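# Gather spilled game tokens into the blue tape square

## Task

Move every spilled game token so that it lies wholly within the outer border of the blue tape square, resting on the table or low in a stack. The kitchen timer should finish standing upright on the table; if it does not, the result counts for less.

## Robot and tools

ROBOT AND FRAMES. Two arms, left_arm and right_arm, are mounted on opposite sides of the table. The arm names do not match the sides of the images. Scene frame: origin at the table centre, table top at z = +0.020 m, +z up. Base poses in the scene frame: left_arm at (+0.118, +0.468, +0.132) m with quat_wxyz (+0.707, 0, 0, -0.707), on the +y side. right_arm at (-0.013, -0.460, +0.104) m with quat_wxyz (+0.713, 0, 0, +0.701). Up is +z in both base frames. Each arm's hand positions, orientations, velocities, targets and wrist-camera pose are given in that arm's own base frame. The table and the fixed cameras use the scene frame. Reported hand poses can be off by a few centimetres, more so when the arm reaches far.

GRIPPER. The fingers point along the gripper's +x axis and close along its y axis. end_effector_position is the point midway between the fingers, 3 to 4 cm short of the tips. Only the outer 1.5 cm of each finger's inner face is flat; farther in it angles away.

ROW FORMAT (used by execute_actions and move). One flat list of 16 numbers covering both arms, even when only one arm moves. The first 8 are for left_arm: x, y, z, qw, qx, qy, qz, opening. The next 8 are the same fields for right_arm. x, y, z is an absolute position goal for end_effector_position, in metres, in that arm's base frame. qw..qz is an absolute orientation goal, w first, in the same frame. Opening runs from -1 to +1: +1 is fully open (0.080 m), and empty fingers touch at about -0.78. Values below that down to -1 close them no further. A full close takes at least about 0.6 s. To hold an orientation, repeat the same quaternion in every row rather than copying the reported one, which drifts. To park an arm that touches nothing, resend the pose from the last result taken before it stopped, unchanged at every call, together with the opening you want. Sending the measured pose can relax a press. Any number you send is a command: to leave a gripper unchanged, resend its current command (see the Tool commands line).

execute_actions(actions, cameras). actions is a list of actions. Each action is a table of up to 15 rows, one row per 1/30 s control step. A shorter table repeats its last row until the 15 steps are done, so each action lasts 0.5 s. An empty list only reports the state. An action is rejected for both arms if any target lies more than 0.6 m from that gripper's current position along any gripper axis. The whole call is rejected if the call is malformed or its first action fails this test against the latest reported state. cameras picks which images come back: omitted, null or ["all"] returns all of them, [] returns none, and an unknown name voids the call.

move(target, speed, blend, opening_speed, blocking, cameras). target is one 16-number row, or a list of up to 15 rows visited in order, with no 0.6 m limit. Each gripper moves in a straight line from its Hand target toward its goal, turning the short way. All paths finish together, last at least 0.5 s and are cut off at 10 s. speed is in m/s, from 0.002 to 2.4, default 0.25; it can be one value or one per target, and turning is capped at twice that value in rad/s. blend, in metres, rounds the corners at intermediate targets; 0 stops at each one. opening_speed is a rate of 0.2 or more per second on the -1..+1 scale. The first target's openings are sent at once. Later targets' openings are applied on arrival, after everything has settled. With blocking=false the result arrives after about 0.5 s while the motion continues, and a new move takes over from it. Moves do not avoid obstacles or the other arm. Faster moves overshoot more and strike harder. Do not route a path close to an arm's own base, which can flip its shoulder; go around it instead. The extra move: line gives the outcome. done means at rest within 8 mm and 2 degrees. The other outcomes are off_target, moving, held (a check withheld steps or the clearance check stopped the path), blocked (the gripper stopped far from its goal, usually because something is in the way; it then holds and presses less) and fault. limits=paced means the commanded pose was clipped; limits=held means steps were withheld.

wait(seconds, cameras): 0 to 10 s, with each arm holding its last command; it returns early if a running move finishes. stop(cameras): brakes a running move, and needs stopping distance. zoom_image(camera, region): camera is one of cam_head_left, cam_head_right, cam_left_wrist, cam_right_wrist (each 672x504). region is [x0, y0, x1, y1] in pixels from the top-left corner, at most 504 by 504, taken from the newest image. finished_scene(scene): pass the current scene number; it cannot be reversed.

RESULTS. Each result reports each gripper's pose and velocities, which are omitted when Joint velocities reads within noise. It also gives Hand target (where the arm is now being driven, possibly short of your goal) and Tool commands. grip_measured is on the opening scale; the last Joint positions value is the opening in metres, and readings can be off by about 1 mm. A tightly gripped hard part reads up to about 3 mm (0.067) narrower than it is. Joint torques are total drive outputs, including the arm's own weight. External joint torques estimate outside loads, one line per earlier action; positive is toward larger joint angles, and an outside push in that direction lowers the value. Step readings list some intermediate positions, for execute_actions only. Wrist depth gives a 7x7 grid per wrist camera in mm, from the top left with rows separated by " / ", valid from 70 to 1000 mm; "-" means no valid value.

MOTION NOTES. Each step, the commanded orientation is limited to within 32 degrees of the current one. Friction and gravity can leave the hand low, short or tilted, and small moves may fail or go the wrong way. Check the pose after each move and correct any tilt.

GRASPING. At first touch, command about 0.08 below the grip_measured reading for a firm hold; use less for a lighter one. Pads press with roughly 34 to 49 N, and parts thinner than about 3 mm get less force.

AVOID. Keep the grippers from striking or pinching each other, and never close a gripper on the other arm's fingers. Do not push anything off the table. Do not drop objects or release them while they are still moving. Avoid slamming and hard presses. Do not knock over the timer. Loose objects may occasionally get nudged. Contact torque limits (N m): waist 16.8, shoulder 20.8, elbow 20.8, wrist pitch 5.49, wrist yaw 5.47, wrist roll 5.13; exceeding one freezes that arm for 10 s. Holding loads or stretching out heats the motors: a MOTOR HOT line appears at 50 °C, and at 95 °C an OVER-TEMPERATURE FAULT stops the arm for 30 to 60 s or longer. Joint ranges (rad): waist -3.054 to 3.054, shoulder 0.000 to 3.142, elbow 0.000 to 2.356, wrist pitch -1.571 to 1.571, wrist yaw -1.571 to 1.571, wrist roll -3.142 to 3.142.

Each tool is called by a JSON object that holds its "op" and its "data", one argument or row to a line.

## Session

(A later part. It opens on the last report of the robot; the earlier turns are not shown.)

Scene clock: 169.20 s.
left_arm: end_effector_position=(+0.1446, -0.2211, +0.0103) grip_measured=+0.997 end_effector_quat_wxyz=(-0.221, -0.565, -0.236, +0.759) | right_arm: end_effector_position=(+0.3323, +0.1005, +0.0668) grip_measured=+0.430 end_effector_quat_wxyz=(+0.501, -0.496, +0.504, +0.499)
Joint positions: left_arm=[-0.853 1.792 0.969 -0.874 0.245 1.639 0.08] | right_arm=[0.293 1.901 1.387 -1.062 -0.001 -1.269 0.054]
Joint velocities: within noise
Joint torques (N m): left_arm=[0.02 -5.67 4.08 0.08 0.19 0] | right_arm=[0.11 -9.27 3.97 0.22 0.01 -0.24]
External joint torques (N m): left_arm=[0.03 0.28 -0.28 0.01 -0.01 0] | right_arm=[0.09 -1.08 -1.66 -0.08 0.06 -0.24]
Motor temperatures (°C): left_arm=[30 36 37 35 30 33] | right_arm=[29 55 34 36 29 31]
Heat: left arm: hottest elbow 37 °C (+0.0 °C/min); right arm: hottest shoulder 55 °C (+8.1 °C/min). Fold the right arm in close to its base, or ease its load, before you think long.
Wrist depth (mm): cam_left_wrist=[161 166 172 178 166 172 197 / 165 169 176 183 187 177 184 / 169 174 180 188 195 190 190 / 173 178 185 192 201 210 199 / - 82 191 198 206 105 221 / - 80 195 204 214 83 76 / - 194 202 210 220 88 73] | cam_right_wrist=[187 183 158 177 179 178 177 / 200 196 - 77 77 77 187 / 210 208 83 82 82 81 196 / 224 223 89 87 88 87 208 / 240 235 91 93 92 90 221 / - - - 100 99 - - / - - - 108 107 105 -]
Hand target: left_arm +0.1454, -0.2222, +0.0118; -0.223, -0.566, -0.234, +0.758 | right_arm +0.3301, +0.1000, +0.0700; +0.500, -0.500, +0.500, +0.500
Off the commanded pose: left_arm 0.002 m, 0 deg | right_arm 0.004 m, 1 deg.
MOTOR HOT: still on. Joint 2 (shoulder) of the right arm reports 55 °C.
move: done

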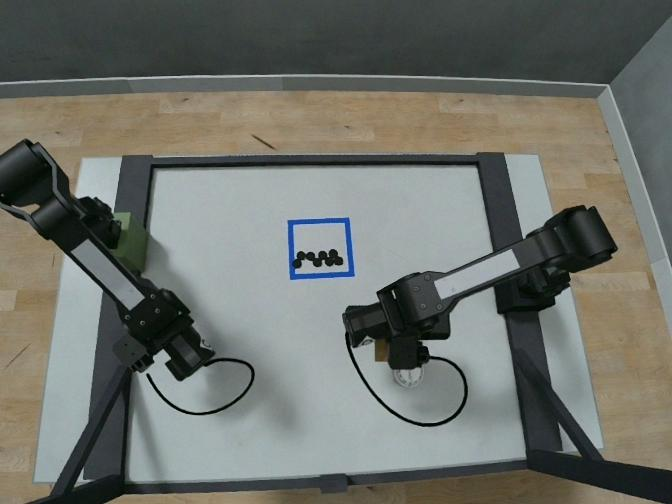

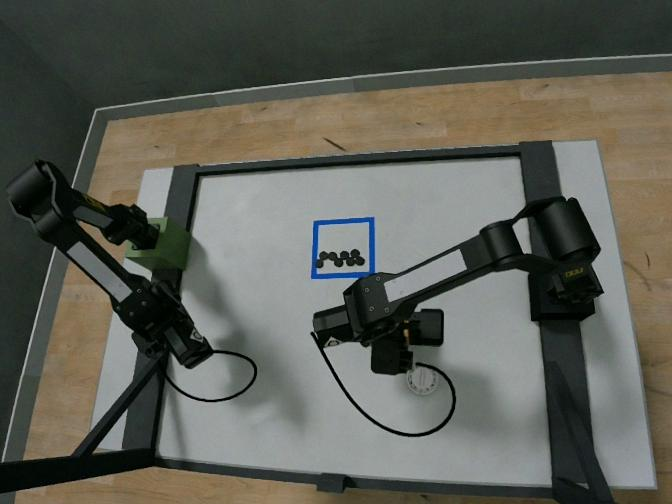

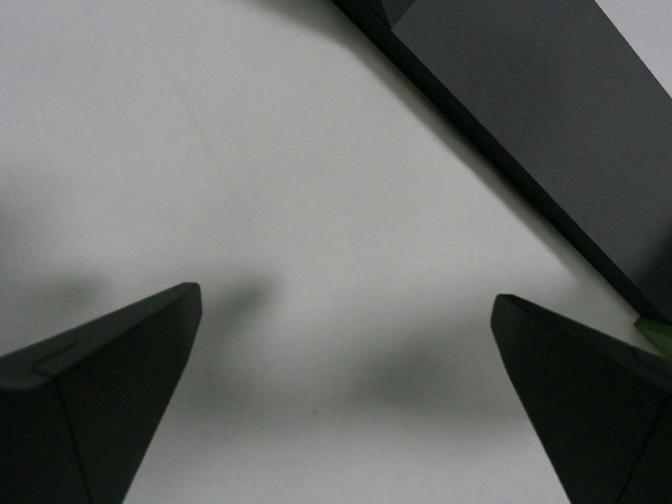

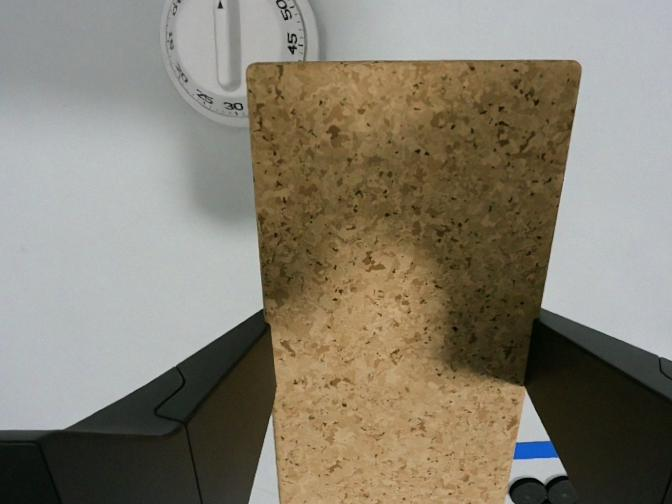

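{"op": "move", "data": {
  "target": [
    [0.1454,-0.2222,0.0118,-0.223,-0.566,-0.234,0.758,1,0.346,0.068,0.04,0.5,-0.5,0.5,0.5,0.3],
    [0.1454,-0.2222,0.0118,-0.223,-0.566,-0.234,0.758,1,0.346,0.068,-0.032,0.5,-0.5,0.5,0.5,0.3],
    [0.1454,-0.2222,0.0118,-0.223,-0.566,-0.234,0.758,1,0.390,0.068,-0.033,0.5,-0.5,0.5,0.5,0.3],
    [0.1454,-0.2222,0.0118,-0.223,-0.566,-0.234,0.758,1,0.370,0.068,0.0,0.5,-0.5,0.5,0.5,0.3],
    [0.1454,-0.2222,0.0118,-0.223,-0.566,-0.234,0.758,1,0.34,0.02,0.06,0.5,-0.5,0.5,0.5,0.3]
  ],
  "speed": [0.2,0.12,0.07,0.1,0.25],
  "blend": [0.01,0,0,0.01,0]
}}

{"op": "zoom_image", "data": {
  "camera": "cam_head_left",
  "region": [270, 200, 430, 420]
}}

Scene clock: 192.23 s.
left_arm: end_effector_position=(+0.1446, -0.2211, +0.0103) grip_measured=+0.997 end_effector_quat_wxyz=(-0.221, -0.565, -0.236, +0.759) | right_arm: end_effector_position=(+0.3424, +0.0200, +0.0587) grip_measured=+0.430 end_effector_quat_wxyz=(+0.502, -0.498, +0.502, +0.498)
Joint positions: left_arm=[-0.853 1.792 0.969 -0.874 0.245 1.639 0.08] | right_arm=[0.058 1.89 1.338 -1.019 -0.001 -1.504 0.054]
Joint velocities: within noise
Joint torques (N m): left_arm=[0.02 -5.67 4.1 0.09 0.2 0.01] | right_arm=[0.06 -8.42 4.08 0.2 -0.02 -0.23]
External joint torques (N m): left_arm=[0.03 0.22 -0.2 0.04 0 0] | right_arm=[-0.01 -0.32 -1.54 -0.1 0.04 -0.23]
Motor temperatures (°C): left_arm=[30 36 36 34 30 33] | right_arm=[29 58 34 36 29 31]
Heat: left arm: hottest shoulder 36 °C (+0.0 °C/min); right arm: hottest shoulder 58 °C (+9.1 °C/min). Fold the right arm in close to its base, or ease its load, before you think long.
Wrist depth (mm): cam_left_wrist=[161 165 172 178 166 172 197 / 165 170 176 183 186 177 184 / 169 174 181 187 196 190 190 / 173 178 186 193 201 210 198 / - 82 190 199 206 105 220 / - 80 195 204 213 83 76 / - 194 201 211 220 88 73] | cam_right_wrist=[179 179 175 173 172 172 170 / 191 188 - 78 78 77 181 / 200 200 84 82 82 81 190 / 215 214 89 88 87 87 202 / 227 225 93 93 92 91 212 / - - - 99 98 - - / - - - 108 106 105 -]
Hand target: left_arm +0.1454, -0.2222, +0.0118; -0.223, -0.566, -0.234, +0.758 | right_arm +0.3401, +0.0200, +0.0600; +0.500, -0.500, +0.500, +0.500
Off the commanded pose: left_arm 0.002 m, 0 deg | right_arm 0.003 m, 0 deg.
MOTOR HOT: still on. Joint 2 (shoulder) of the right arm reports 58 °C.
move: done

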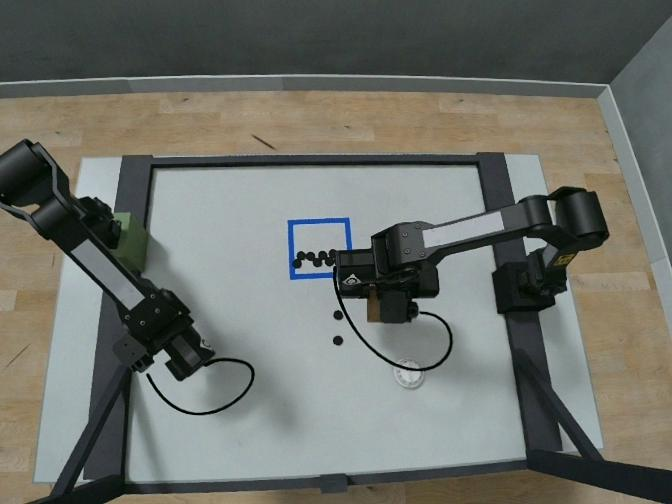

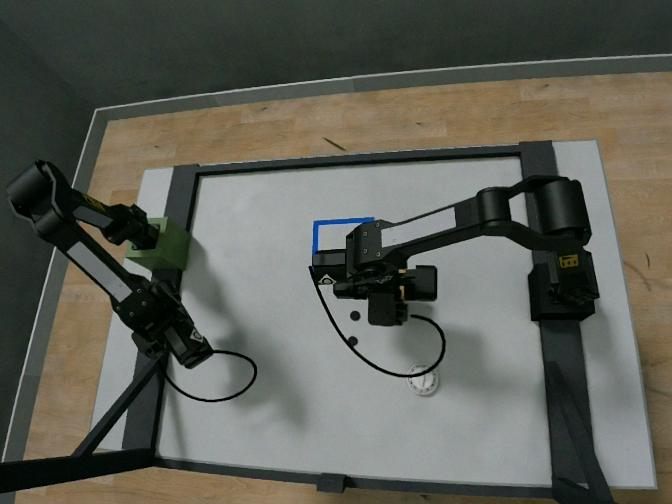

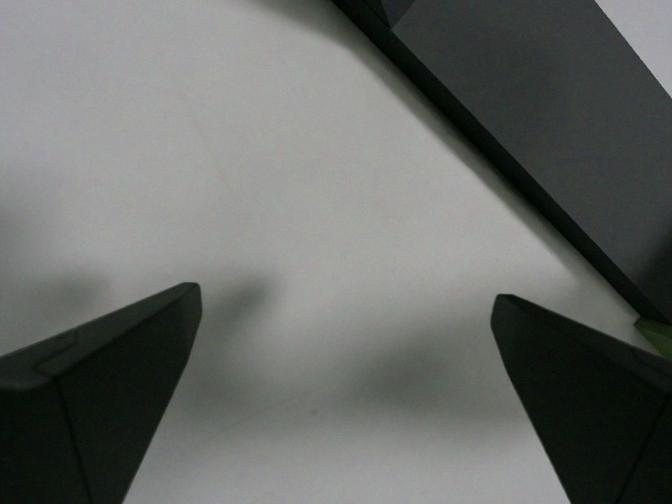

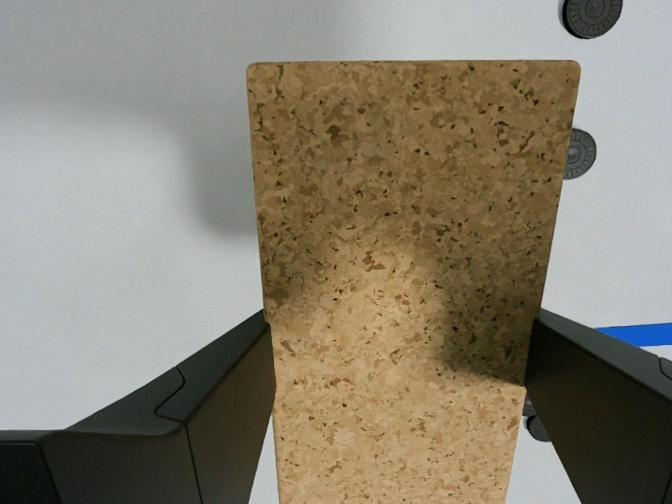

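Scaled by 2.291.

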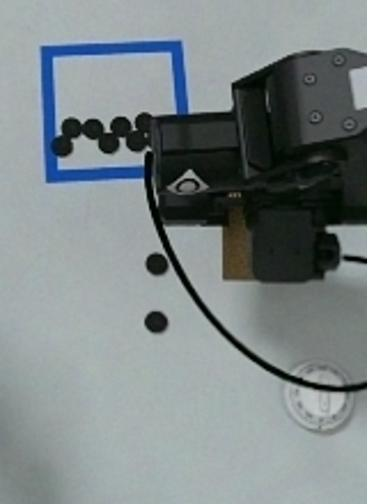

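{"op": "move", "data": {
  "target": [
    [0.1454,-0.2222,0.0118,-0.223,-0.566,-0.234,0.758,1,0.42,0.165,0.06,0.7071,0,0.7071,0,0.3],
    [0.1454,-0.2222,0.0118,-0.223,-0.566,-0.234,0.758,1,0.429,0.165,-0.032,0.7071,0,0.7071,0,0.3],
    [0.1454,-0.2222,0.0118,-0.223,-0.566,-0.234,0.758,1,0.435,-0.047,-0.033,0.7071,0,0.7071,0,0.3],
    [0.1454,-0.2222,0.0118,-0.223,-0.566,-0.234,0.758,1,0.43,-0.02,0.0,0.7071,0,0.7071,0,0.3],
    [0.1454,-0.2222,0.0118,-0.223,-0.566,-0.234,0.758,1,0.40,0.15,0.05,0.7071,0,0.7071,0,0.3]
  ],
  "speed": [0.3,0.15,0.08,0.1,0.25],
  "blend": [0.01,0,0,0.01,0]
}}

{"op": "zoom_image", "data": {
  "camera": "cam_head_left",
  "region": [280, 205, 370, 295]
}}

{"op": "zoom_image", "data": {
  "camera": "cam_head_right",
  "region": [300, 205, 390, 295]
}}

Scene clock: 215.93 s.
left_arm: end_effector_position=(+0.1446, -0.2211, +0.0103) grip_measured=+0.997 end_effector_quat_wxyz=(-0.221, -0.565, -0.236, +0.759) | right_arm: end_effector_position=(+0.3976, +0.1489, +0.0448) grip_measured=+0.430 end_effector_quat_wxyz=(+0.702, -0.004, +0.712, +0.001)
Joint positions: left_arm=[-0.853 1.792 0.969 -0.874 0.245 1.639 0.08] | right_arm=[0.358 2.225 1.785 -1.146 -0.001 0.351 0.054]
Joint velocities: within noise
Joint torques (N m): left_arm=[-0.01 -5.66 4.1 0.09 0.2 0.01] | right_arm=[0.08 -10.63 5.87 0.28 0.04 0.23]
External joint torques (N m): left_arm=[0.06 0.19 -0.2 0.02 0 0] | right_arm=[0.14 -0.12 0.16 -0.04 0.01 0.23]
Motor temperatures (°C): left_arm=[30 36 36 34 30 33] | right_arm=[29 57 34 36 29 31]
Heat: left arm: hottest shoulder 36 °C (+0.0 °C/min); right arm: hottest shoulder 57 °C (+5.0 °C/min). Fold the right arm in close to its base, or ease its load, before you think long.
Wrist depth (mm): cam_left_wrist=[161 165 171 178 166 172 197 / 165 170 176 183 187 177 184 / 169 174 181 187 195 189 190 / 173 178 185 193 201 211 198 / - 82 190 199 205 105 220 / - 80 196 205 213 83 76 / - 194 202 211 220 88 73] | cam_right_wrist=[- 157 155 154 155 155 155 / 167 167 - 77 77 77 164 / 180 178 83 82 82 81 176 / 192 191 89 87 87 87 187 / 206 205 93 93 92 90 199 / - - - 99 99 - - / - - - 108 107 105 -]
Hand target: left_arm +0.1454, -0.2222, +0.0118; -0.223, -0.566, -0.234, +0.758 | right_arm +0.4000, +0.1499, +0.0499; +0.707, +0.000, +0.707, +0.000
Off the commanded pose: left_arm 0.002 m, 0 deg | right_arm 0.006 m, 1 deg.
MOTOR HOT: still on. Joint 2 (shoulder) of the right arm reports 57 °C.
move: done

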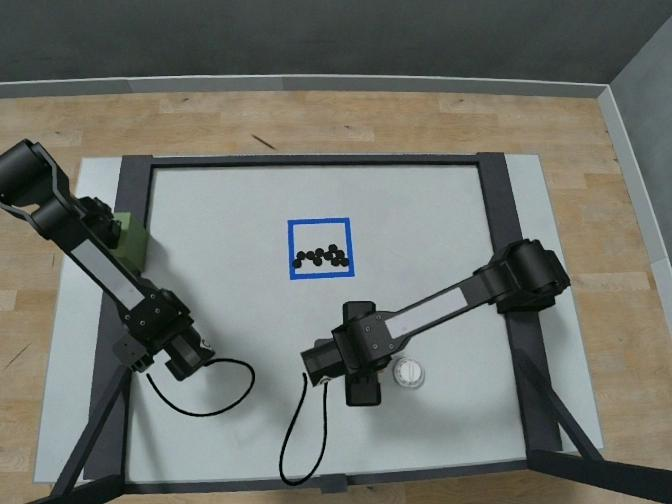

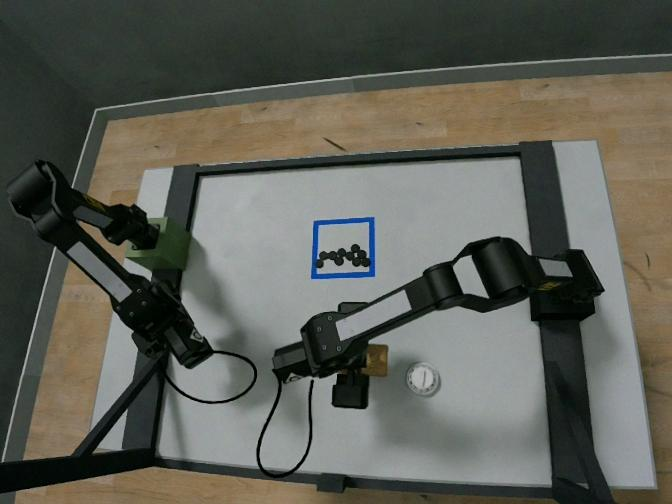

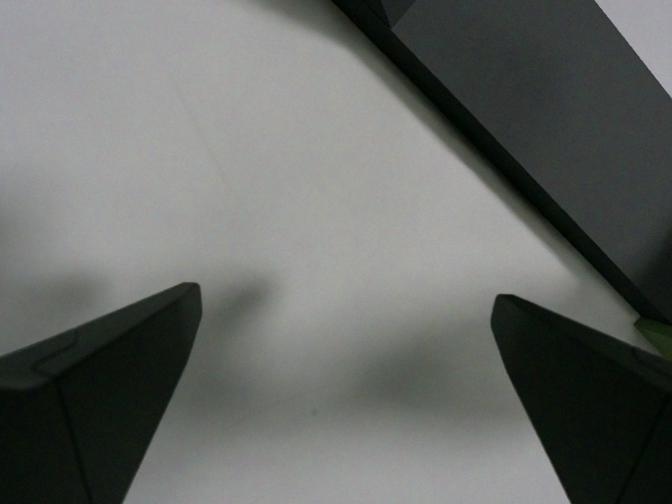

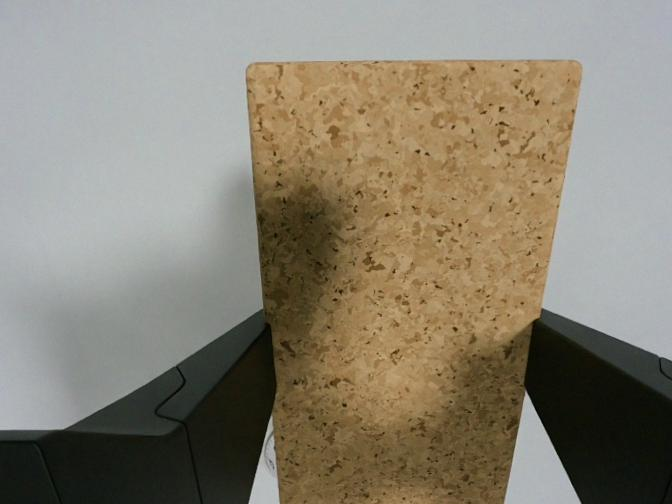

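Scaled by 5.600.

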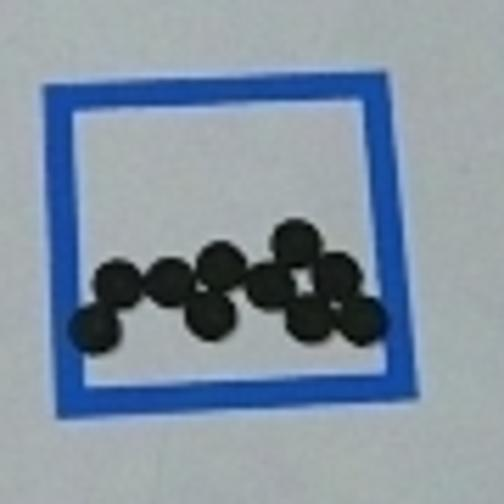

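Scaled by 5.600.

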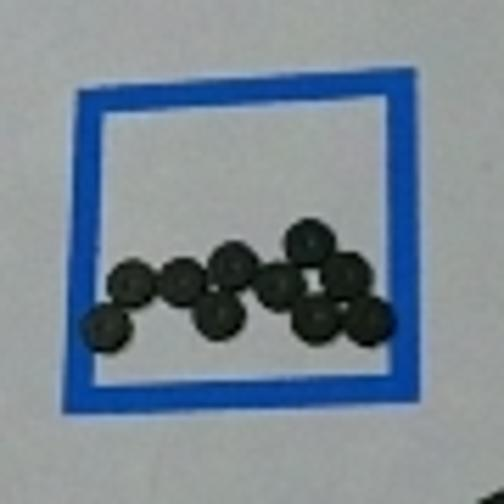

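{"op": "move", "data": {
  "target": [
    [0.1454,-0.2222,0.0118,-0.223,-0.566,-0.234,0.758,1,0.41,0.15,-0.031,0.7071,0,0.7071,0,0.3],
    [0.1454,-0.2222,0.0118,-0.223,-0.566,-0.234,0.758,1,0.41,0.15,-0.031,0.7071,0,0.7071,0,0.7],
    [0.1454,-0.2222,0.0118,-0.223,-0.566,-0.234,0.758,1,0.405,0.15,0.04,0.7071,0,0.7071,0,0.7]
  ],
  "speed": [0.1,0.1,0.15],
  "opening_speed": 0.8,
  "cameras": ["cam_head_left","cam_right_wrist"]
}}

Scene clock: 225.53 s.
left_arm: end_effector_position=(+0.1446, -0.2211, +0.0103) grip_measured=+0.997 end_effector_quat_wxyz=(-0.221, -0.565, -0.236, +0.759) | right_arm: end_effector_position=(+0.4039, +0.1490, +0.0361) grip_measured=+0.697 end_effector_quat_wxyz=(+0.704, -0.002, +0.710, +0.000)
Joint positions: left_arm=[-0.853 1.792 0.969 -0.874 0.245 1.639 0.08] | right_arm=[0.353 2.252 1.795 -1.123 -0.001 0.351 0.066]
Joint velocities: within noise
Joint torques (N m): left_arm=[0 -5.66 4.09 0.09 0.2 0.01] | right_arm=[0.24 -10.8 5.38 0.28 0.04 0.09]
External joint torques (N m): left_arm=[0.02 0.22 -0.25 0.01 0 0.01] | right_arm=[0.27 -0.17 -0.32 -0.05 0.03 0.09]
Motor temperatures (°C): left_arm=[30 36 36 34 30 33] | right_arm=[29 59 35 36 29 31]
Heat: left arm: hottest shoulder 36 °C (+0.0 °C/min); right arm: hottest shoulder 59 °C (+5.0 °C/min). Fold the right arm in close to its base, or ease its load, before you think long.
Wrist depth (mm): cam_left_wrist=[162 165 171 178 166 172 197 / 165 169 176 183 187 176 184 / 169 174 181 188 195 190 190 / 173 178 185 193 200 210 198 / - 82 191 198 206 105 220 / - 80 196 204 213 83 76 / - 195 201 210 220 88 73] | cam_right_wrist=[- 148 149 145 124 148 147 / 159 158 158 129 127 156 156 / 169 169 168 137 139 167 166 / 183 181 181 147 147 178 178 / 196 191 190 158 160 99 189 / - - 206 206 207 206 - / - - 219 197 227 225 77]
Hand target: left_arm +0.1454, -0.2222, +0.0118; -0.223, -0.566, -0.234, +0.758 | right_arm +0.4051, +0.1500, +0.0400; +0.707, +0.000, +0.707, +0.000
Off the commanded pose: left_arm 0.002 m, 0 deg | right_arm 0.004 m, 1 deg.
MOTOR HOT: still on. Joint 2 (shoulder) of the right arm reports 59 °C.
move: done; target 2's new opening was sent with right_arm's hand 0.012 m and 2 deg from that target
Images, in order (width x height): cam_head_left 672x504, cam_right_wrist 672x504.

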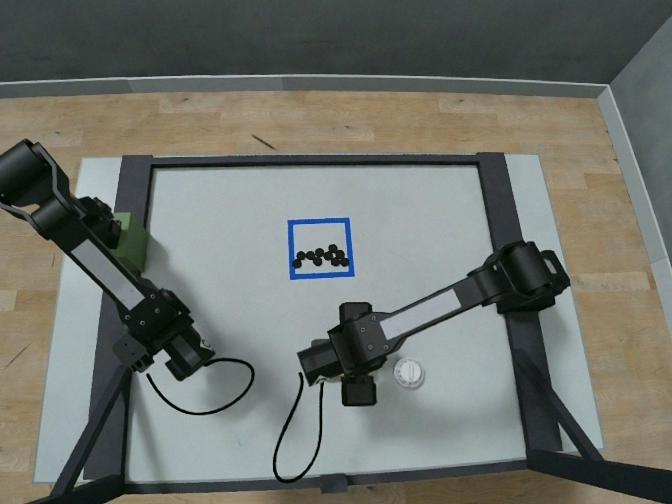

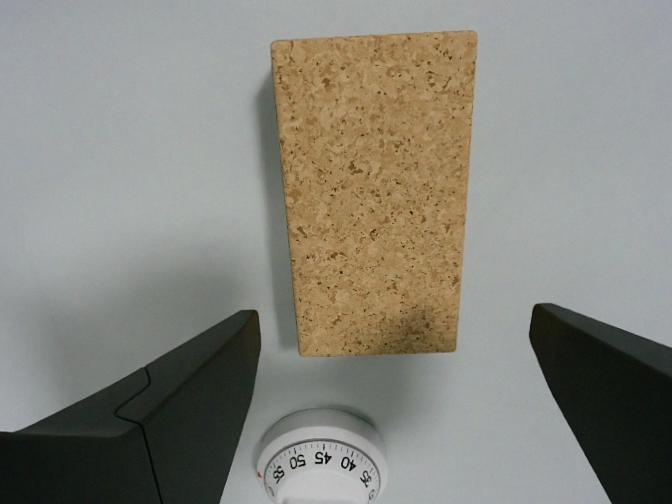

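{"op": "finished_scene", "data": {
  "scene": 2
}}

The scene is finished: the task was done.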